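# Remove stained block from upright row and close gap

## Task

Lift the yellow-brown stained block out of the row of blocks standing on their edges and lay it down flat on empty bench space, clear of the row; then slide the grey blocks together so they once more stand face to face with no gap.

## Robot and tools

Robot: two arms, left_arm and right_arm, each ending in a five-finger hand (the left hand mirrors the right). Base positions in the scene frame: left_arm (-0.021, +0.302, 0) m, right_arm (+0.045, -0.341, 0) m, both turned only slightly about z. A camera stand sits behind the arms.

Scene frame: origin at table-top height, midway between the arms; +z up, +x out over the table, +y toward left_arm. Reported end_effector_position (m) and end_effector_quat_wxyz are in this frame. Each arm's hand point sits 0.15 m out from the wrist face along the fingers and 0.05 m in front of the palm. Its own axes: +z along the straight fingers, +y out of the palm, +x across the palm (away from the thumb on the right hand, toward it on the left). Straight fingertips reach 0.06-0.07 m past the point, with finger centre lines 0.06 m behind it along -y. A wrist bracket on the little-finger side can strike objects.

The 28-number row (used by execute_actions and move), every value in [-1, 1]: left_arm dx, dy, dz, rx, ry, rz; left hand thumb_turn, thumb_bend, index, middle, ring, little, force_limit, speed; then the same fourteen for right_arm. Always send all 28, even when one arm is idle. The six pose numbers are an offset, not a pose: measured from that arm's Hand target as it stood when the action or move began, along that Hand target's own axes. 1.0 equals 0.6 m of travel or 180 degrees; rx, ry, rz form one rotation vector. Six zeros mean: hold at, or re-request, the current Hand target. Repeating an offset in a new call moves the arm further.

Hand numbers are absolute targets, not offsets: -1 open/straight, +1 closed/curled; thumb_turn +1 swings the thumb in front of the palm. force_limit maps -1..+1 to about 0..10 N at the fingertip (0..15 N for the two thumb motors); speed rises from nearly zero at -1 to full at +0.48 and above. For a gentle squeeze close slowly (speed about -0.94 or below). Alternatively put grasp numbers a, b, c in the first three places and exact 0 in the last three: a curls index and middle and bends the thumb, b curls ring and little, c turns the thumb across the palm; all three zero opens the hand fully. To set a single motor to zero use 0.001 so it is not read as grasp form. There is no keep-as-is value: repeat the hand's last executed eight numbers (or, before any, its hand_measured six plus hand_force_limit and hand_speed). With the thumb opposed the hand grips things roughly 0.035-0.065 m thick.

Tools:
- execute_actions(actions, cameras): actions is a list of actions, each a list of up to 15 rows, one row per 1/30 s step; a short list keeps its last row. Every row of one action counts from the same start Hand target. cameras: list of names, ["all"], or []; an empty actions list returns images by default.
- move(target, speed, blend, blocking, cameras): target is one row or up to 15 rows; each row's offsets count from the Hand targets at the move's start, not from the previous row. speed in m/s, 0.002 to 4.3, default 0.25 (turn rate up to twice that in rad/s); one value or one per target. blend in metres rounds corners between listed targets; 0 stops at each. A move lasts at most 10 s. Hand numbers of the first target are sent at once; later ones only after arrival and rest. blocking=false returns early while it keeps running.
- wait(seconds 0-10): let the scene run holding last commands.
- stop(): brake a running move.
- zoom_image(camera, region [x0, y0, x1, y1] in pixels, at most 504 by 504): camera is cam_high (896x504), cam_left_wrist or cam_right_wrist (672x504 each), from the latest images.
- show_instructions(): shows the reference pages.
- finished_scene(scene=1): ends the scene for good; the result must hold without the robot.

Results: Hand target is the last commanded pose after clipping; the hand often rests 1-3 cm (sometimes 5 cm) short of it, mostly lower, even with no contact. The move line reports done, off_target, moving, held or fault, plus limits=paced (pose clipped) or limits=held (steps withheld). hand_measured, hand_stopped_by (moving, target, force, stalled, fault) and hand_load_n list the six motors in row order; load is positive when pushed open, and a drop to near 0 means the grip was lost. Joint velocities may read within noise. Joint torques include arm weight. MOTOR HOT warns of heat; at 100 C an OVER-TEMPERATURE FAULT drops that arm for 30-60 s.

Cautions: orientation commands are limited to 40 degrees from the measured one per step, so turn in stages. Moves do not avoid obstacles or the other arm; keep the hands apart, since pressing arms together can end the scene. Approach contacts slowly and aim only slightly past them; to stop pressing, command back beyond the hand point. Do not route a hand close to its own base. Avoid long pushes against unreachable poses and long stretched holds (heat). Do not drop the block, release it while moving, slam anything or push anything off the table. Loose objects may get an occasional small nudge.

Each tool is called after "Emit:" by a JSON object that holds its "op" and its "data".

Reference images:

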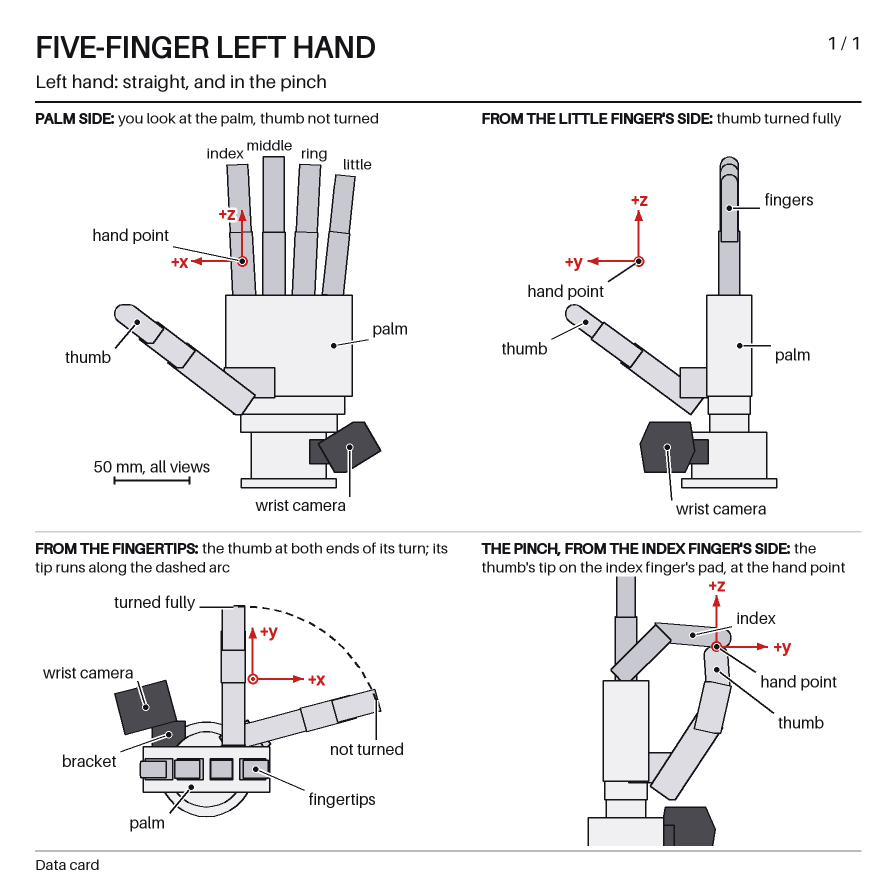

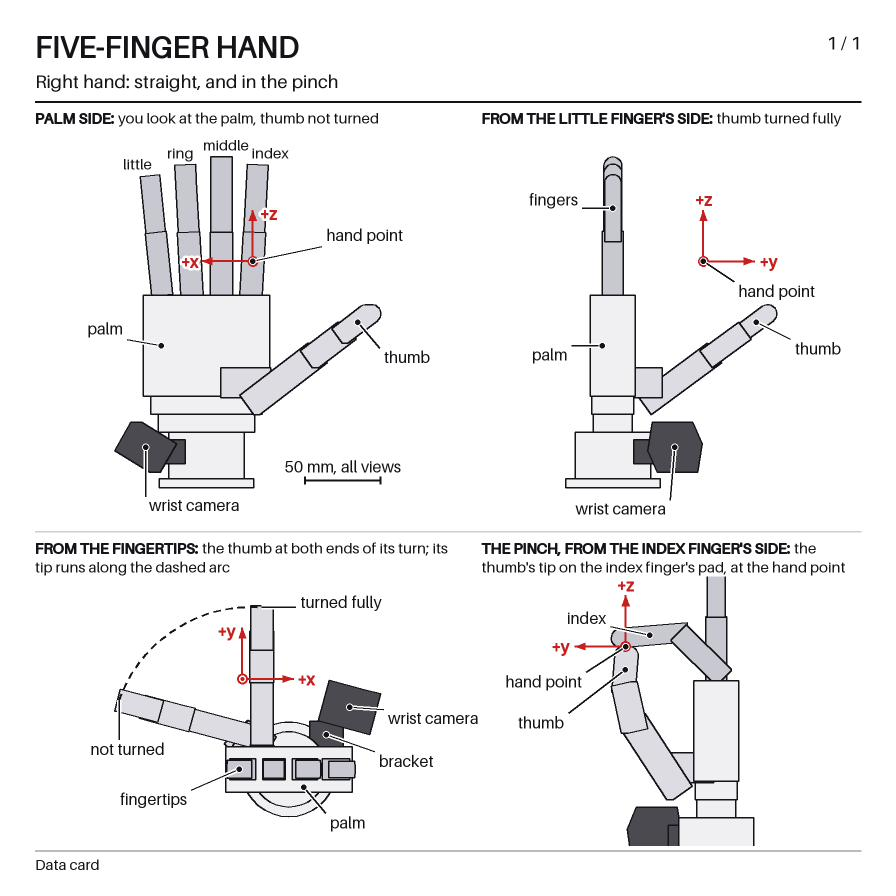

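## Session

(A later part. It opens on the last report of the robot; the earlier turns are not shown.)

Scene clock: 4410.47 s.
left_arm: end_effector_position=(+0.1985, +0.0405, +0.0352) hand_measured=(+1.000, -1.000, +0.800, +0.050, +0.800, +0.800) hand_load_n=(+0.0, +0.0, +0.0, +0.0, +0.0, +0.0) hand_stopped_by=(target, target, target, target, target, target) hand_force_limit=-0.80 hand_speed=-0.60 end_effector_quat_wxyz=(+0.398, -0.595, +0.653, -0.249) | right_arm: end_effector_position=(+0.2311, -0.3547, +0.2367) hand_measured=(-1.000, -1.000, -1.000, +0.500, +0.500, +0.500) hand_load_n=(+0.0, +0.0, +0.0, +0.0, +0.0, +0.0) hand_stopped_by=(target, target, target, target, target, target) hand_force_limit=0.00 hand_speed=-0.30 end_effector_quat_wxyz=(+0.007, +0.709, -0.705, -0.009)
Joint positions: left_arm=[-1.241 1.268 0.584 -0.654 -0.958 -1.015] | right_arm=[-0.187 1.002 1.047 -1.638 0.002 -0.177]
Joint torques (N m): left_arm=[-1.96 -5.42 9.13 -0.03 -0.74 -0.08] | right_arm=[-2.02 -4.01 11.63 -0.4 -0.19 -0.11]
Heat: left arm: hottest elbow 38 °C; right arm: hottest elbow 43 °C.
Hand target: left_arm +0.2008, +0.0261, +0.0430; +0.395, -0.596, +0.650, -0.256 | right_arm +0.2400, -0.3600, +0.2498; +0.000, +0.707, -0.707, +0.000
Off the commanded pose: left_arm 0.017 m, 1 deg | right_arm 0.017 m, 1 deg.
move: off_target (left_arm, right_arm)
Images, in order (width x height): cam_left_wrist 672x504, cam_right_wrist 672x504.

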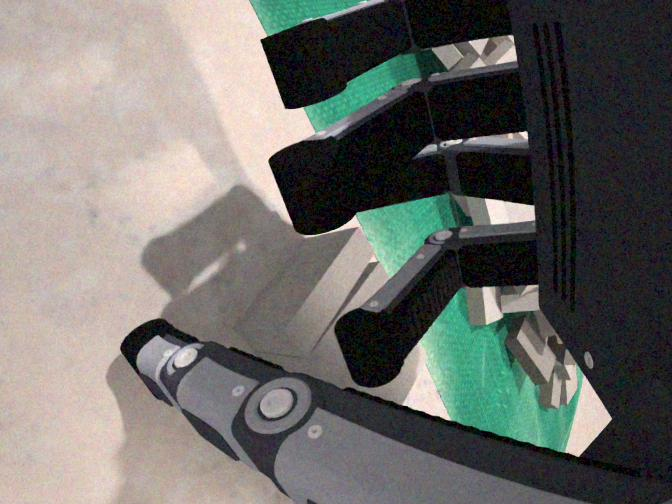

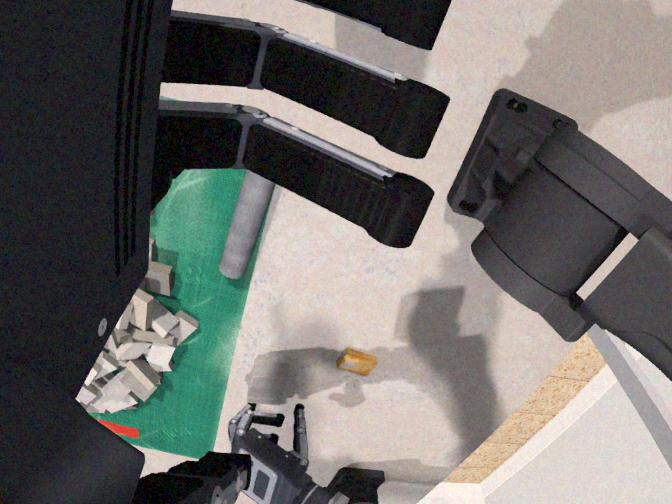

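Emit:
{"op": "move", "data": {"target": [0.00722, 0.00163, 0.00093, 0, 0, 0, 1, -1, 0.8, 0.05, 0.8, 0.8, -0.8, -0.6, 0, 0, 0, 0, 0, 0, -1, -1, -1, 0.5, 0.5, 0.5, 0, -0.3], "speed": 0.03, "cameras": ["cam_left_wrist", "cam_right_wrist"]}}

Emit:
{"op": "zoom_image", "data": {"camera": "cam_left_wrist", "region": [180, 200, 460, 410]}}

Scene clock: 4415.90 s.
left_arm: end_effector_position=(+0.1983, +0.0370, +0.0333) hand_measured=(+1.000, -1.000, +0.800, +0.050, +0.800, +0.800) hand_load_n=(+0.0, +0.0, +0.0, +0.0, +0.0, +0.0) hand_stopped_by=(target, target, target, target, target, target) hand_force_limit=-0.80 hand_speed=-0.60 end_effector_quat_wxyz=(+0.398, -0.594, +0.653, -0.248) | right_arm: end_effector_position=(+0.2311, -0.3547, +0.2367) hand_measured=(-1.000, -1.000, -1.000, +0.500, +0.500, +0.500) hand_load_n=(+0.0, +0.0, +0.0, +0.5, +0.0, +0.0) hand_stopped_by=(target, target, target, target, target, target) hand_force_limit=0.00 hand_speed=-0.30 end_effector_quat_wxyz=(+0.007, +0.709, -0.705, -0.009)
Joint positions: left_arm=[-1.246 1.285 0.592 -0.654 -0.959 -1.023] | right_arm=[-0.187 1.002 1.047 -1.638 0.002 -0.177]
Joint torques (N m): left_arm=[-1.96 -5.3 9.16 -0.05 -0.76 -0.08] | right_arm=[-2.02 -4.01 11.6 -0.4 -0.19 -0.11]
Heat: left arm: hottest elbow 38 °C; right arm: hottest elbow 43 °C.
Hand target: left_arm +0.2008, +0.0222, +0.0410; +0.395, -0.596, +0.651, -0.256 | right_arm +0.2400, -0.3600, +0.2498; +0.000, +0.707, -0.707, +0.000
Off the commanded pose: left_arm 0.017 m, 1 deg | right_arm 0.017 m, 1 deg.
move: off_target (left_arm, right_arm)
Images, in order (width x height): cam_left_wrist 672x504, cam_right_wrist 672x504.

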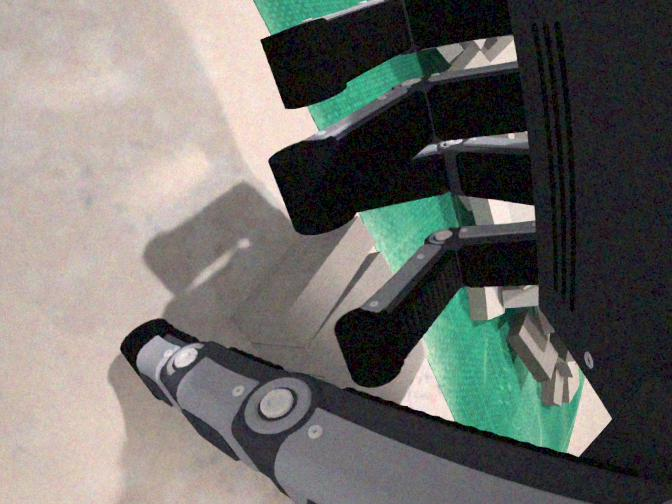

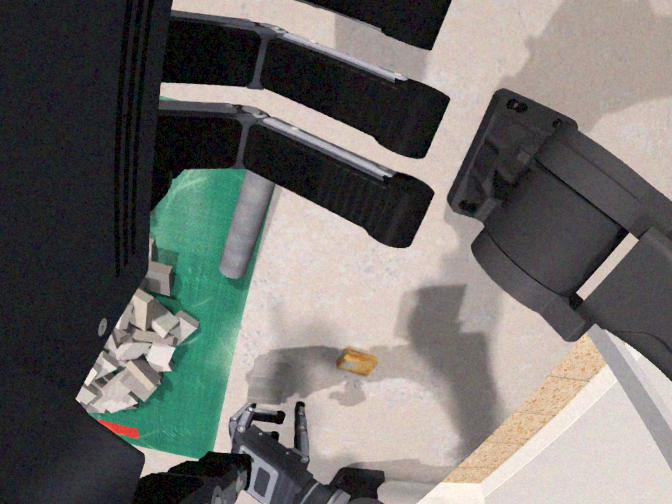

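Scaled by 1.800 from the camera's 672x504 image, which has a finer 960x720 frame.

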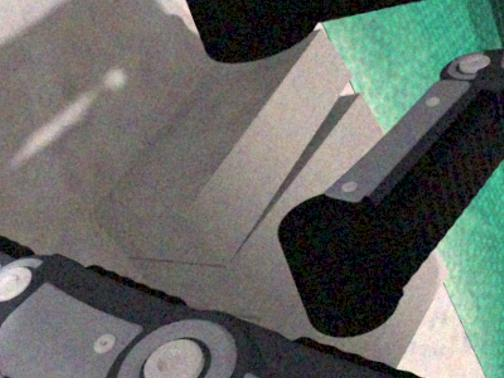

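Emit:
{"op": "move", "data": {"target": [0.00489, -0.00079, -0.00068, 0, 0, 0, 1, -1, 0.8, 0.05, 0.8, 0.8, -0.8, -0.6, 0, 0, 0, 0, 0, 0, -1, -1, -1, 0.5, 0.5, 0.5, 0, -0.3], "speed": 0.03, "cameras": ["cam_left_wrist", "cam_right_wrist"]}}

Emit:
{"op": "zoom_image", "data": {"camera": "cam_left_wrist", "region": [180, 200, 460, 410]}}

Scene clock: 4421.90 s.
left_arm: end_effector_position=(+0.1987, +0.0334, +0.0335) hand_measured=(+1.000, -1.000, +0.800, +0.050, +0.800, +0.800) hand_load_n=(+0.0, +0.0, +0.0, +0.0, +0.0, +0.0) hand_stopped_by=(target, target, target, target, target, target) hand_force_limit=-0.80 hand_speed=-0.60 end_effector_quat_wxyz=(+0.398, -0.595, +0.653, -0.249) | right_arm: end_effector_position=(+0.2311, -0.3547, +0.2367) hand_measured=(-1.000, -1.000, -1.000, +0.500, +0.500, +0.500) hand_load_n=(+0.0, -0.5, +0.0, +0.0, +0.0, +0.0) hand_stopped_by=(target, target, target, target, target, target) hand_force_limit=0.00 hand_speed=-0.30 end_effector_quat_wxyz=(+0.007, +0.709, -0.705, -0.009)
Joint positions: left_arm=[-1.249 1.293 0.6 -0.654 -0.96 -1.028] | right_arm=[-0.187 1.002 1.047 -1.638 0.002 -0.177]
Joint torques (N m): left_arm=[-1.9 -5.66 9.09 -0.18 -0.75 -0.11] | right_arm=[-1.96 -4.07 11.6 -0.43 -0.18 -0.11]
Heat: left arm: hottest elbow 38 °C; right arm: hottest elbow 43 °C.
Hand target: left_arm +0.2008, +0.0191, +0.0410; +0.395, -0.596, +0.651, -0.256 | right_arm +0.2400, -0.3600, +0.2498; +0.000, +0.707, -0.707, +0.000
Off the commanded pose: left_arm 0.016 m, 1 deg | right_arm 0.017 m, 1 deg.
move: off_target (left_arm, right_arm)
Images, in order (width x height): cam_left_wrist 672x504, cam_right_wrist 672x504.

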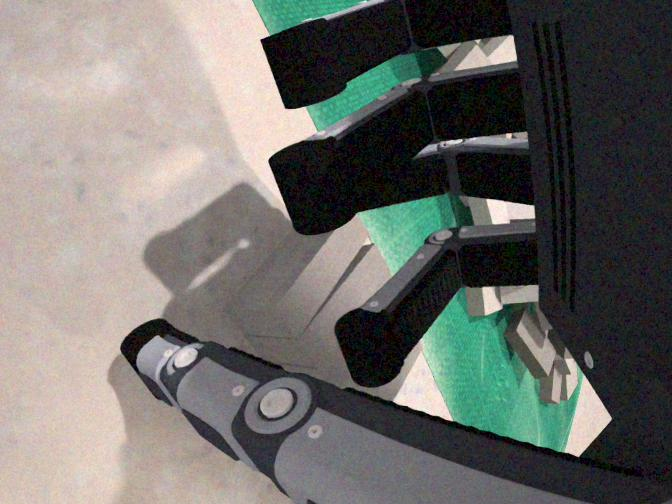

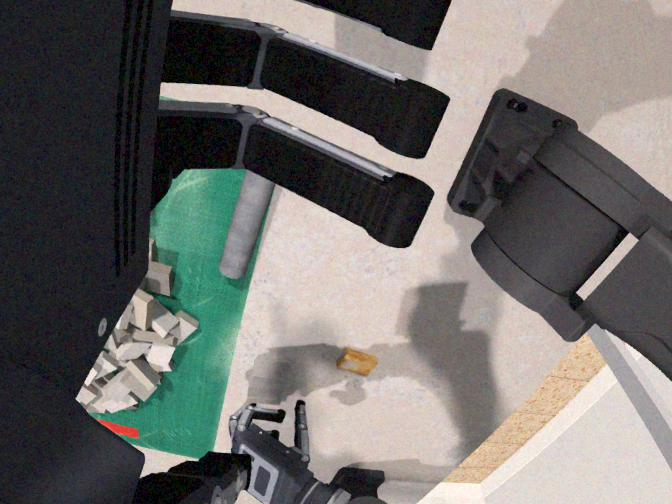

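Scaled by 1.800 from the camera's 672x504 image, which has a finer 960x720 frame.

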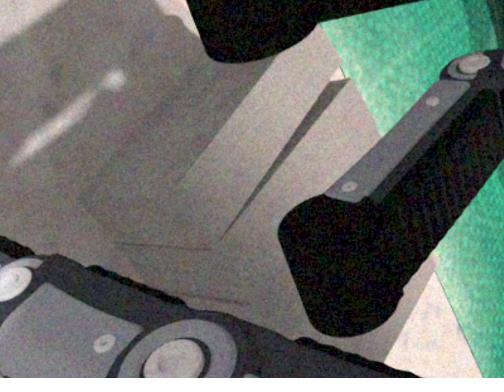

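Emit:
{"op": "move", "data": {"target": [0.00489, -0.00079, -0.00068, 0, 0, 0, 1, -1, 0.8, 0.05, 0.8, 0.8, -0.8, -0.6, 0, 0, 0, 0, 0, 0, -1, -1, -1, 0.5, 0.5, 0.5, 0, -0.3], "speed": 0.03, "cameras": ["cam_left_wrist", "cam_right_wrist"]}}

Emit:
{"op": "zoom_image", "data": {"camera": "cam_left_wrist", "region": [180, 200, 460, 410]}}

Emit:
{"op": "zoom_image", "data": {"camera": "cam_right_wrist", "region": [225, 345, 315, 425]}}

Scene clock: 4426.67 s.
left_arm: end_effector_position=(+0.1987, +0.0310, +0.0335) hand_measured=(+1.000, -1.000, +0.800, +0.050, +0.800, +0.800) hand_load_n=(+0.5, +0.0, +0.0, +0.0, +0.0, +0.0) hand_stopped_by=(target, target, target, target, target, target) hand_force_limit=-0.80 hand_speed=-0.60 end_effector_quat_wxyz=(+0.398, -0.594, +0.653, -0.248) | right_arm: end_effector_position=(+0.2311, -0.3547, +0.2367) hand_measured=(-1.000, -1.000, -1.000, +0.500, +0.500, +0.500) hand_load_n=(+0.0, +0.0, +0.0, +0.0, +0.0, +0.0) hand_stopped_by=(target, target, target, target, target, target) hand_force_limit=0.00 hand_speed=-0.30 end_effector_quat_wxyz=(+0.007, +0.709, -0.705, -0.009)
Joint positions: left_arm=[-1.252 1.302 0.608 -0.66 -0.961 -1.033] | right_arm=[-0.187 1.002 1.047 -1.638 0.002 -0.177]
Joint torques (N m): left_arm=[-2.14 -5.48 9.14 -0.14 -0.74 -0.11] | right_arm=[-2.02 -4.01 11.64 -0.42 -0.18 -0.11]
Heat: left arm: hottest elbow 38 °C; right arm: hottest elbow 43 °C.
Hand target: left_arm +0.2009, +0.0160, +0.0411; +0.395, -0.596, +0.650, -0.256 | right_arm +0.2400, -0.3600, +0.2498; +0.000, +0.707, -0.707, +0.000
Off the commanded pose: left_arm 0.017 m, 1 deg | right_arm 0.017 m, 1 deg.
move: off_target (left_arm, right_arm)
Images, in order (width x height): cam_left_wrist 672x504, cam_right_wrist 672x504.

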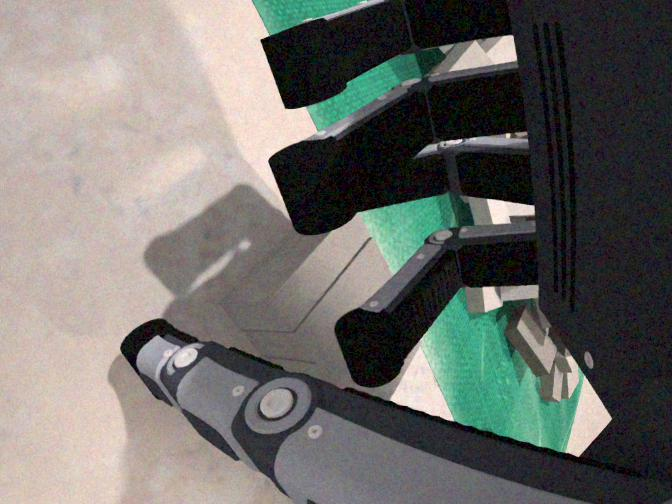

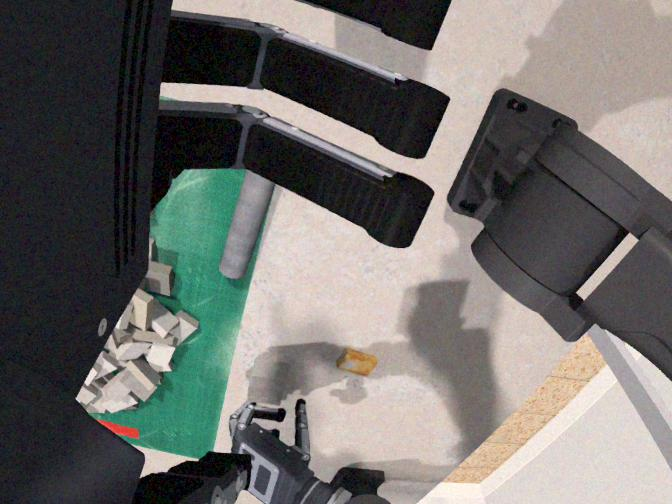

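Scaled by 1.800 from the camera's 672x504 image, which has a finer 960x720 frame.

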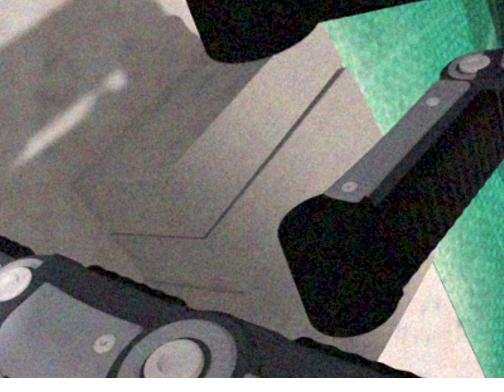

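Scaled by 5.600 from the camera's 672x504 image, which has a finer 960x720 frame.

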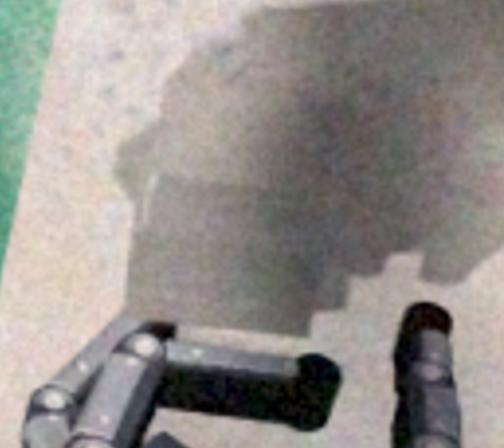

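Emit:
{"op": "move", "data": {"target": [0.00326, -0.00053, -0.00046, 0, 0, 0, 1, -1, 0.8, 0.05, 0.8, 0.8, -0.8, -0.6, 0, 0, 0, 0, 0, 0, -1, -1, -1, 0.5, 0.5, 0.5, 0, -0.3], "speed": 0.03, "cameras": ["cam_left_wrist", "cam_right_wrist"]}}

Emit:
{"op": "zoom_image", "data": {"camera": "cam_left_wrist", "region": [180, 200, 460, 410]}}

Emit:
{"op": "zoom_image", "data": {"camera": "cam_right_wrist", "region": [225, 345, 315, 425]}}

Scene clock: 4437.27 s.
left_arm: end_effector_position=(+0.1987, +0.0299, +0.0332) hand_measured=(+1.000, -1.000, +0.800, +0.050, +0.800, +0.800) hand_load_n=(+0.0, +0.0, +0.0, +0.0, +0.0, +0.0) hand_stopped_by=(target, target, target, target, target, target) hand_force_limit=-0.80 hand_speed=-0.60 end_effector_quat_wxyz=(+0.399, -0.594, +0.653, -0.247) | right_arm: end_effector_position=(+0.2311, -0.3547, +0.2367) hand_measured=(-1.000, -1.000, -1.000, +0.500, +0.500, +0.500) hand_load_n=(+0.0, +0.0, +0.0, +0.0, +0.0, +0.0) hand_stopped_by=(target, target, target, target, target, target) hand_force_limit=0.00 hand_speed=-0.30 end_effector_quat_wxyz=(+0.007, +0.709, -0.705, -0.009)
Joint positions: left_arm=[-1.253 1.307 0.612 -0.663 -0.962 -1.036] | right_arm=[-0.187 1.002 1.047 -1.638 0.002 -0.177]
Joint torques (N m): left_arm=[-2.08 -5.54 9.14 -0.08 -0.73 -0.11] | right_arm=[-1.96 -4.07 11.6 -0.38 -0.19 -0.11]
Heat: left arm: hottest elbow 39 °C; right arm: hottest elbow 43 °C.
Hand target: left_arm +0.2009, +0.0141, +0.0410; +0.395, -0.596, +0.650, -0.256 | right_arm +0.2400, -0.3600, +0.2498; +0.000, +0.707, -0.707, +0.000
Off the commanded pose: left_arm 0.018 m, 1 deg | right_arm 0.017 m, 1 deg.
move: off_target (left_arm, right_arm)
Images, in order (width x height): cam_left_wrist 672x504, cam_right_wrist 672x504.

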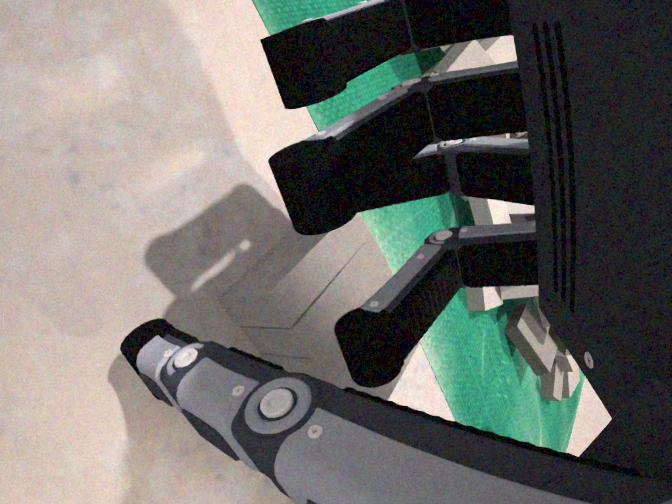

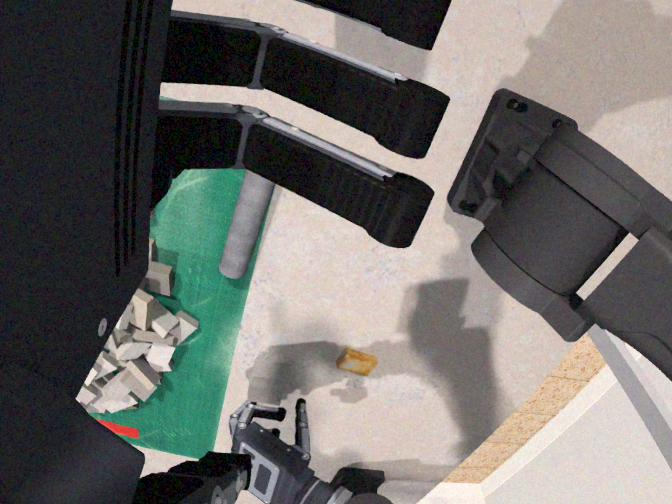

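Scaled by 1.800 from the camera's 672x504 image, which has a finer 960x720 frame.

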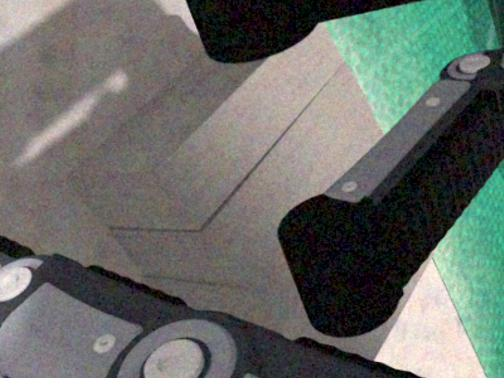

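Scaled by 5.600 from the camera's 672x504 image, which has a finer 960x720 frame.

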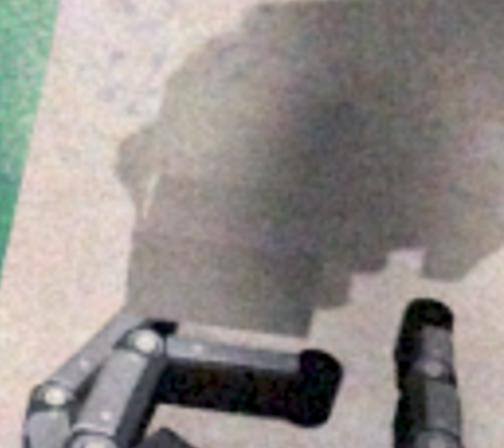

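Emit:
{"op": "move", "data": {"target": [-0.04287, 0.0181, 0.01382, 0, 0, 0, 1, -1, 0.8, 0.05, 0.8, 0.8, -0.8, -0.6, 0, 0, 0, 0, 0, 0, -1, -1, -1, 0.5, 0.5, 0.5, 0, -0.3], "speed": 0.05, "cameras": ["cam_left_wrist", "cam_right_wrist"]}}

Emit:
{"op": "zoom_image", "data": {"camera": "cam_left_wrist", "region": [180, 200, 460, 410]}}

Scene clock: 4447.60 s.
left_arm: end_effector_position=(+0.1979, +0.0430, +0.0304) hand_measured=(+1.000, -1.000, +0.800, +0.050, +0.800, +0.800) hand_load_n=(+0.0, +0.0, +0.5, +0.0, +0.0, +0.0) hand_stopped_by=(target, target, target, target, target, target) hand_force_limit=-0.80 hand_speed=-0.60 end_effector_quat_wxyz=(+0.398, -0.593, +0.654, -0.251) | right_arm: end_effector_position=(+0.2311, -0.3547, +0.2367) hand_measured=(-1.000, -1.000, -1.000, +0.500, +0.500, +0.500) hand_load_n=(+0.0, +0.0, +0.0, +0.0, +0.0, +0.0) hand_stopped_by=(target, target, target, target, target, target) hand_force_limit=0.00 hand_speed=-0.30 end_effector_quat_wxyz=(+0.007, +0.709, -0.705, -0.009)
Joint positions: left_arm=[-1.24 1.269 0.567 -0.625 -0.958 -1.004] | right_arm=[-0.187 1.002 1.047 -1.638 0.002 -0.177]
Joint torques (N m): left_arm=[-0.97 -7.12 6.12 0.92 -0.59 0.1] | right_arm=[-1.96 -3.9 11.64 -0.42 -0.18 -0.11]
Heat: left arm: hottest elbow 39 °C; right arm: hottest elbow 43 °C.
Hand target: left_arm +0.2008, +0.0420, +0.0330; +0.395, -0.596, +0.651, -0.256 | right_arm +0.2400, -0.3600, +0.2498; +0.000, +0.707, -0.707, +0.000
Off the commanded pose: left_arm 0.004 m, 1 deg | right_arm 0.017 m, 1 deg.
move: off_target (right_arm)
Images, in order (width x height): cam_left_wrist 672x504, cam_right_wrist 672x504.

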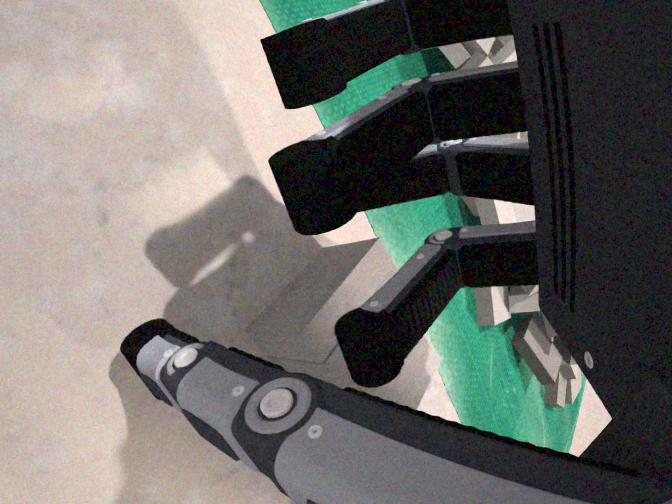

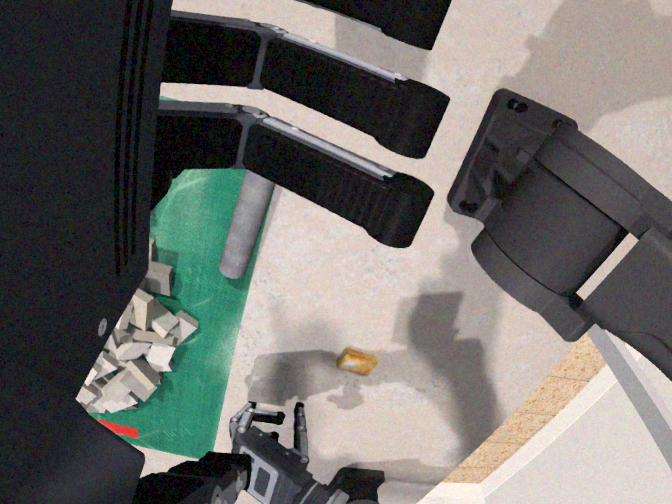

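Scaled by 1.800 from the camera's 672x504 image, which has a finer 960x720 frame.

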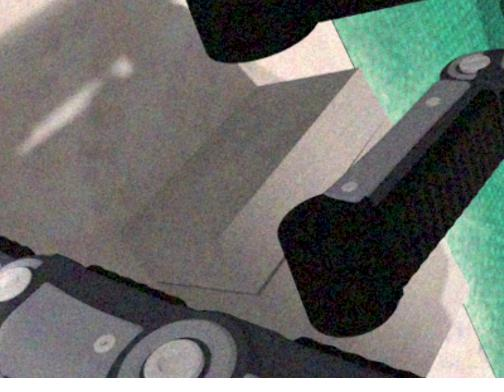

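Emit:
{"op": "move", "data": {"target": [[-0.01745, -0.06422, -0.05043, 0, 0, 0, 1, -1, 0.8, 0.05, 0.8, 0.8, -0.8, -0.6, 0, 0, 0, 0, 0, 0, -1, -1, -1, 0.5, 0.5, 0.5, 0, -0.3], [0.08362, -0.08055, -0.06458, 0, 0, 0, 1, -1, 0.8, 0.05, 0.8, 0.8, -0.8, -0.6, 0, 0, 0, 0, 0, 0, -1, -1, -1, 0.5, 0.5, 0.5, 0, -0.3]], "speed": 0.08, "cameras": ["cam_left_wrist", "cam_right_wrist"]}}

Emit:
{"op": "zoom_image", "data": {"camera": "cam_left_wrist", "region": [50, 110, 330, 350]}}

Emit:
{"op": "zoom_image", "data": {"camera": "cam_right_wrist", "region": [235, 345, 305, 405]}}

Scene clock: 4459.50 s.
left_arm: end_effector_position=(+0.1962, -0.0055, +0.0746) hand_measured=(+1.000, -1.000, +0.800, +0.050, +0.800, +0.800) hand_load_n=(+0.0, +0.0, +0.0, +0.0, +0.0, +0.0) hand_stopped_by=(target, target, target, target, target, target) hand_force_limit=-0.80 hand_speed=-0.60 end_effector_quat_wxyz=(+0.398, -0.594, +0.653, -0.249) | right_arm: end_effector_position=(+0.2311, -0.3547, +0.2367) hand_measured=(-1.000, -1.000, -1.000, +0.500, +0.500, +0.500) hand_load_n=(+0.0, +0.0, +0.0, +0.0, +0.0, +0.0) hand_stopped_by=(target, target, target, target, target, target) hand_force_limit=0.00 hand_speed=-0.30 end_effector_quat_wxyz=(+0.007, +0.709, -0.705, -0.009)
Joint positions: left_arm=[-1.295 1.323 0.763 -0.852 -0.969 -1.105] | right_arm=[-0.187 1.002 1.047 -1.638 0.002 -0.177]
Joint torques (N m): left_arm=[-1.96 -6.77 9.84 -0.24 -0.78 -0.08] | right_arm=[-1.96 -4.01 11.63 -0.39 -0.19 -0.11]
Heat: left arm: hottest elbow 38 °C; right arm: hottest elbow 43 °C.
Hand target: left_arm +0.1979, -0.0200, +0.0831; +0.395, -0.596, +0.650, -0.256 | right_arm +0.2400, -0.3600, +0.2498; +0.000, +0.707, -0.707, +0.000
Off the commanded pose: left_arm 0.017 m, 1 deg | right_arm 0.017 m, 1 deg.
move: off_target (left_arm, right_arm)
Images, in order (width x height): cam_left_wrist 672x504, cam_right_wrist 672x504.

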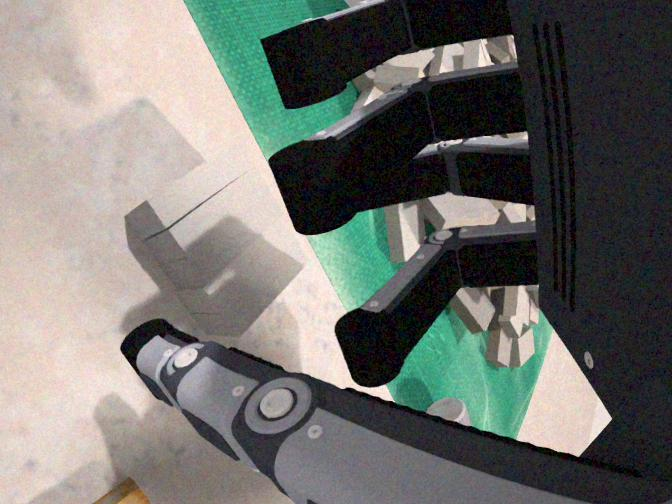

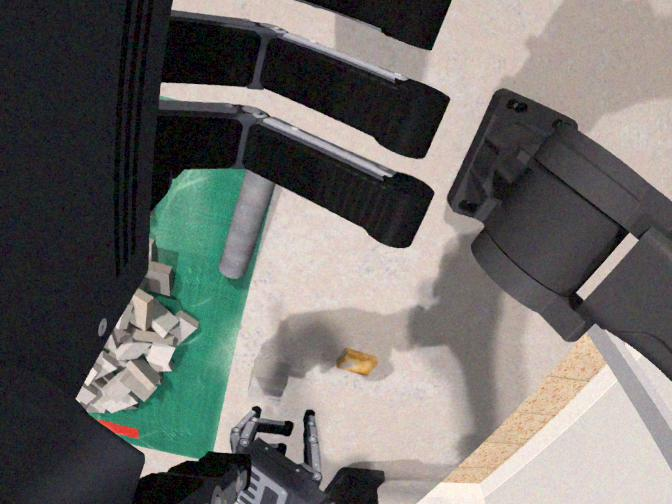

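Scaled by 1.800 from the camera's 672x504 image, which has a finer 960x720 frame.

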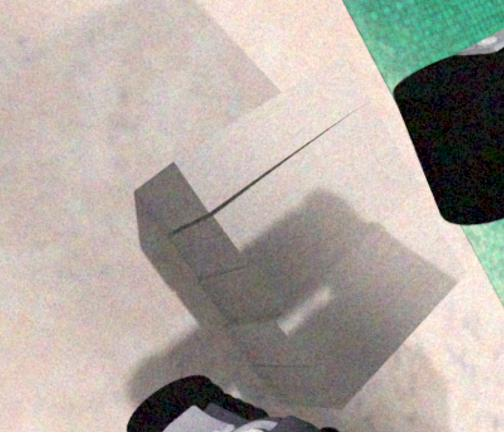

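Scaled by 7.200 from the camera's 672x504 image, which has a finer 960x720 frame.

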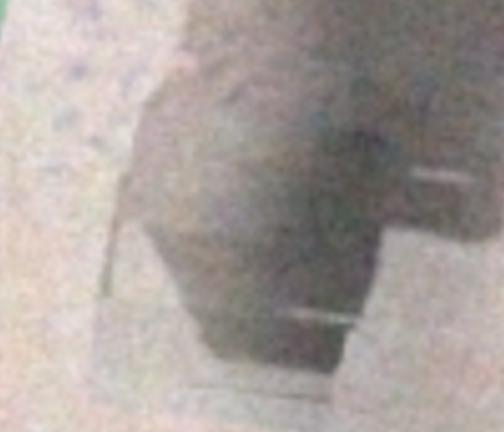

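Emit:
{"op": "zoom_image", "data": {"camera": "cam_left_wrist", "region": [110, 180, 250, 320]}}

Emit:
{"op": "zoom_image", "data": {"camera": "cam_left_wrist", "region": [190, 140, 310, 300]}}

Emit:
{"op": "zoom_image", "data": {"camera": "cam_left_wrist", "region": [160, 240, 280, 360]}}

Scaled by 3.600 from the camera's 672x504 image, which has a finer 960x720 frame.

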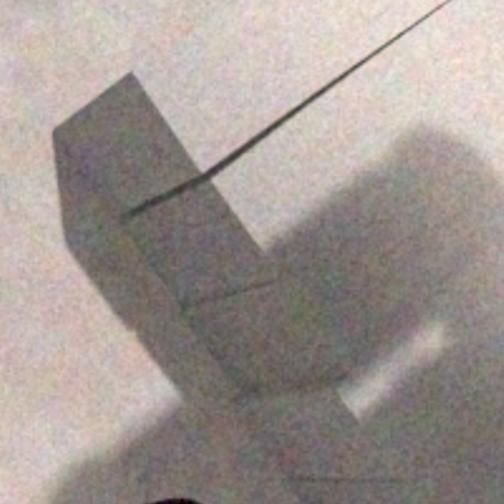

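Scaled by 3.150 from the camera's 672x504 image, which has a finer 960x720 frame.

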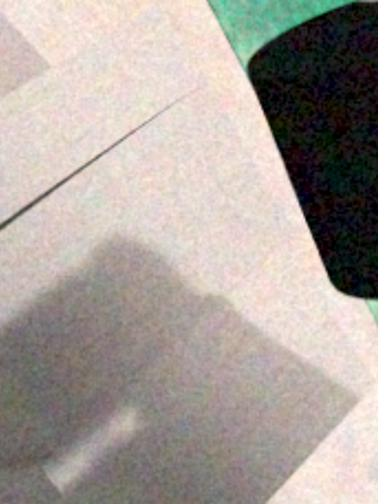

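Scaled by 4.200 from the camera's 672x504 image, which has a finer 960x720 frame.

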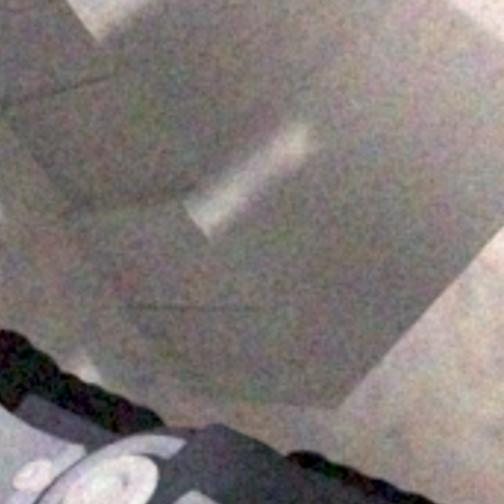

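Emit:
{"op": "move", "data": {"target": [[-0.01733, -0.06708, -0.04633, 0, 0, 0, 1, -1, 0.8, 0.05, 0.8, 0.8, -0.8, -0.6, 0, 0, 0, 0, 0, 0, -1, -1, -1, 0.5, 0.5, 0.5, 0, -0.3], [-0.1277, -0.1326, -0.15005, 0, 0, 0, 1, -1, 0.8, 0.05, 0.8, 0.8, -0.8, -0.6, 0, 0, 0, 0, 0, 0, -1, -1, -1, 0.5, 0.5, 0.5, 0, -0.3]], "speed": 0.1, "blend": 0.02, "cameras": ["all"]}}

Emit:
{"op": "zoom_image", "data": {"camera": "cam_right_wrist", "region": [235, 345, 305, 405]}}

Emit:
{"op": "zoom_image", "data": {"camera": "cam_left_wrist", "region": [120, 150, 440, 390]}}

Scene clock: 4482.57 s.
left_arm: end_effector_position=(+0.1679, +0.0414, +0.1954) hand_measured=(+1.000, -1.000, +0.800, +0.050, +0.800, +0.800) hand_load_n=(+0.0, +0.0, +0.0, +0.0, +0.0, +0.0) hand_stopped_by=(target, target, target, target, target, target) hand_force_limit=-0.80 hand_speed=-0.60 end_effector_quat_wxyz=(+0.403, -0.591, +0.656, -0.240) | right_arm: end_effector_position=(+0.2311, -0.3547, +0.2367) hand_measured=(-1.000, -1.000, -1.000, +0.500, +0.500, +0.500) hand_load_n=(+0.5, +0.0, +0.0, +0.0, +0.0, +0.0) hand_stopped_by=(target, target, target, target, target, target) hand_force_limit=0.00 hand_speed=-0.30 end_effector_quat_wxyz=(+0.007, +0.709, -0.705, -0.009)
Joint positions: left_arm=[-1.345 1.071 0.907 -1.347 -0.975 -1.197] | right_arm=[-0.187 1.002 1.047 -1.638 0.002 -0.177]
Joint torques (N m): left_arm=[-2.02 -5.07 11.02 -0.31 -0.78 -0.08] | right_arm=[-1.96 -4.01 11.63 -0.42 -0.19 -0.11]
Heat: left arm: hottest elbow 38 °C; right arm: hottest elbow 43 °C.
Hand target: left_arm +0.1680, +0.0300, +0.2131; +0.395, -0.596, +0.650, -0.256 | right_arm +0.2400, -0.3600, +0.2498; +0.000, +0.707, -0.707, +0.000
Off the commanded pose: left_arm 0.021 m, 2 deg | right_arm 0.017 m, 1 deg.
move: off_target (left_arm, right_arm)

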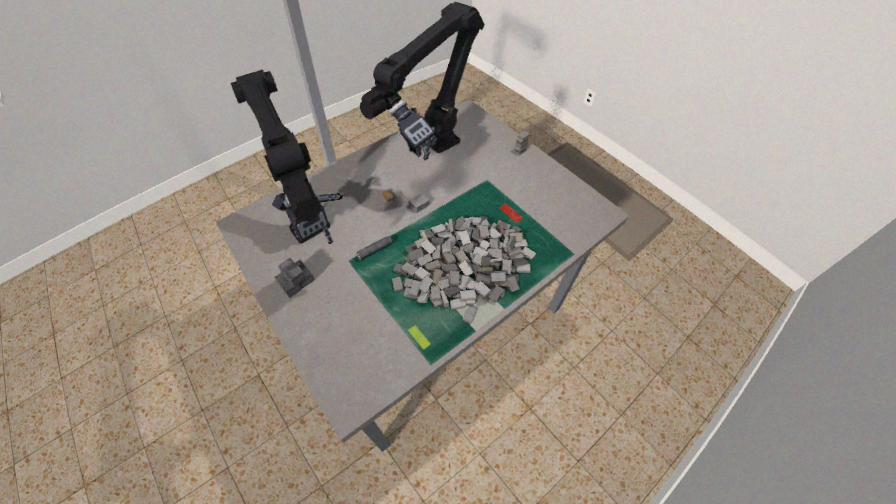

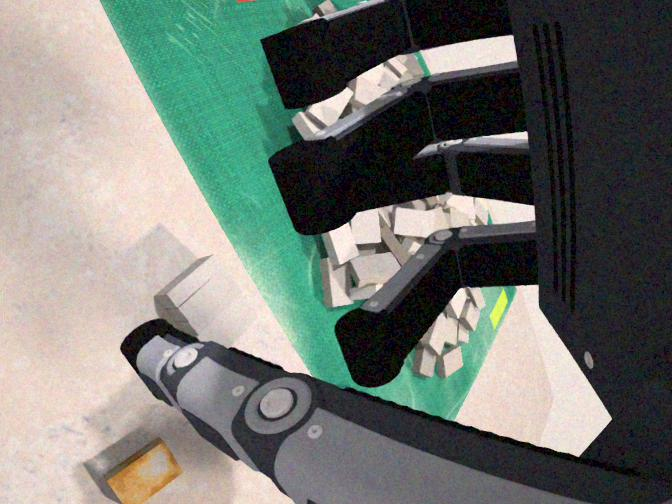

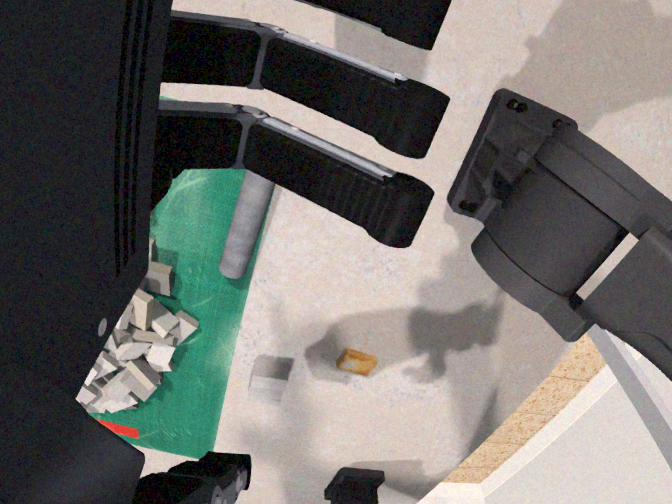

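Scaled by 7.200 from the camera's 672x504 image, which has a finer 960x720 frame.

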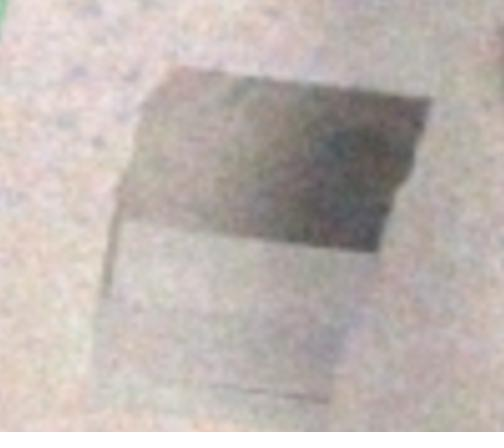

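Scaled by 1.575 from the camera's 672x504 image, which has a finer 960x720 frame.

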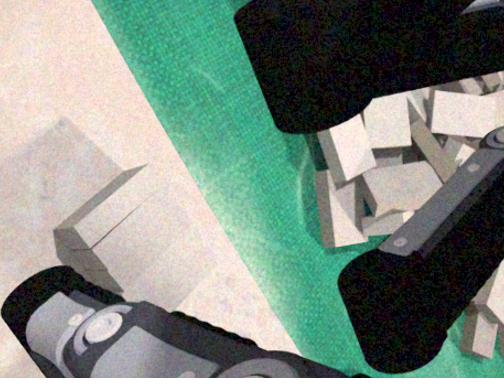

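Emit:
{"op": "zoom_image", "data": {"camera": "cam_high", "region": [340, 160, 480, 240]}}

Emit:
{"op": "zoom_image", "data": {"camera": "cam_left_wrist", "region": [80, 230, 280, 504]}}

Scaled by 3.600 from the camera's 896x504 image, which has a finer 1280x720 frame.

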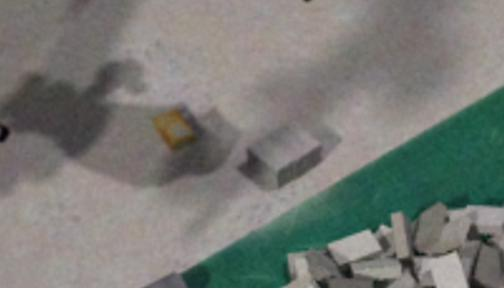

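Scaled by 1.839 from the camera's 672x504 image, which has a finer 960x720 frame.

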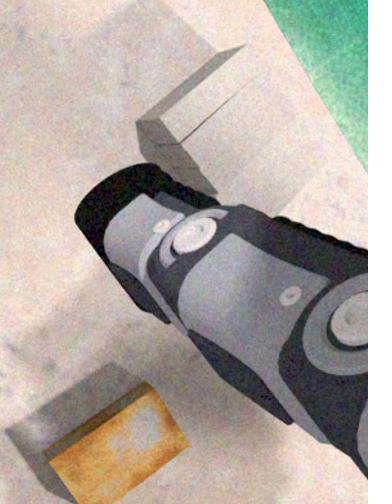

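Emit:
{"op": "finished_scene", "data": {}}

The scene is finished: the task was done.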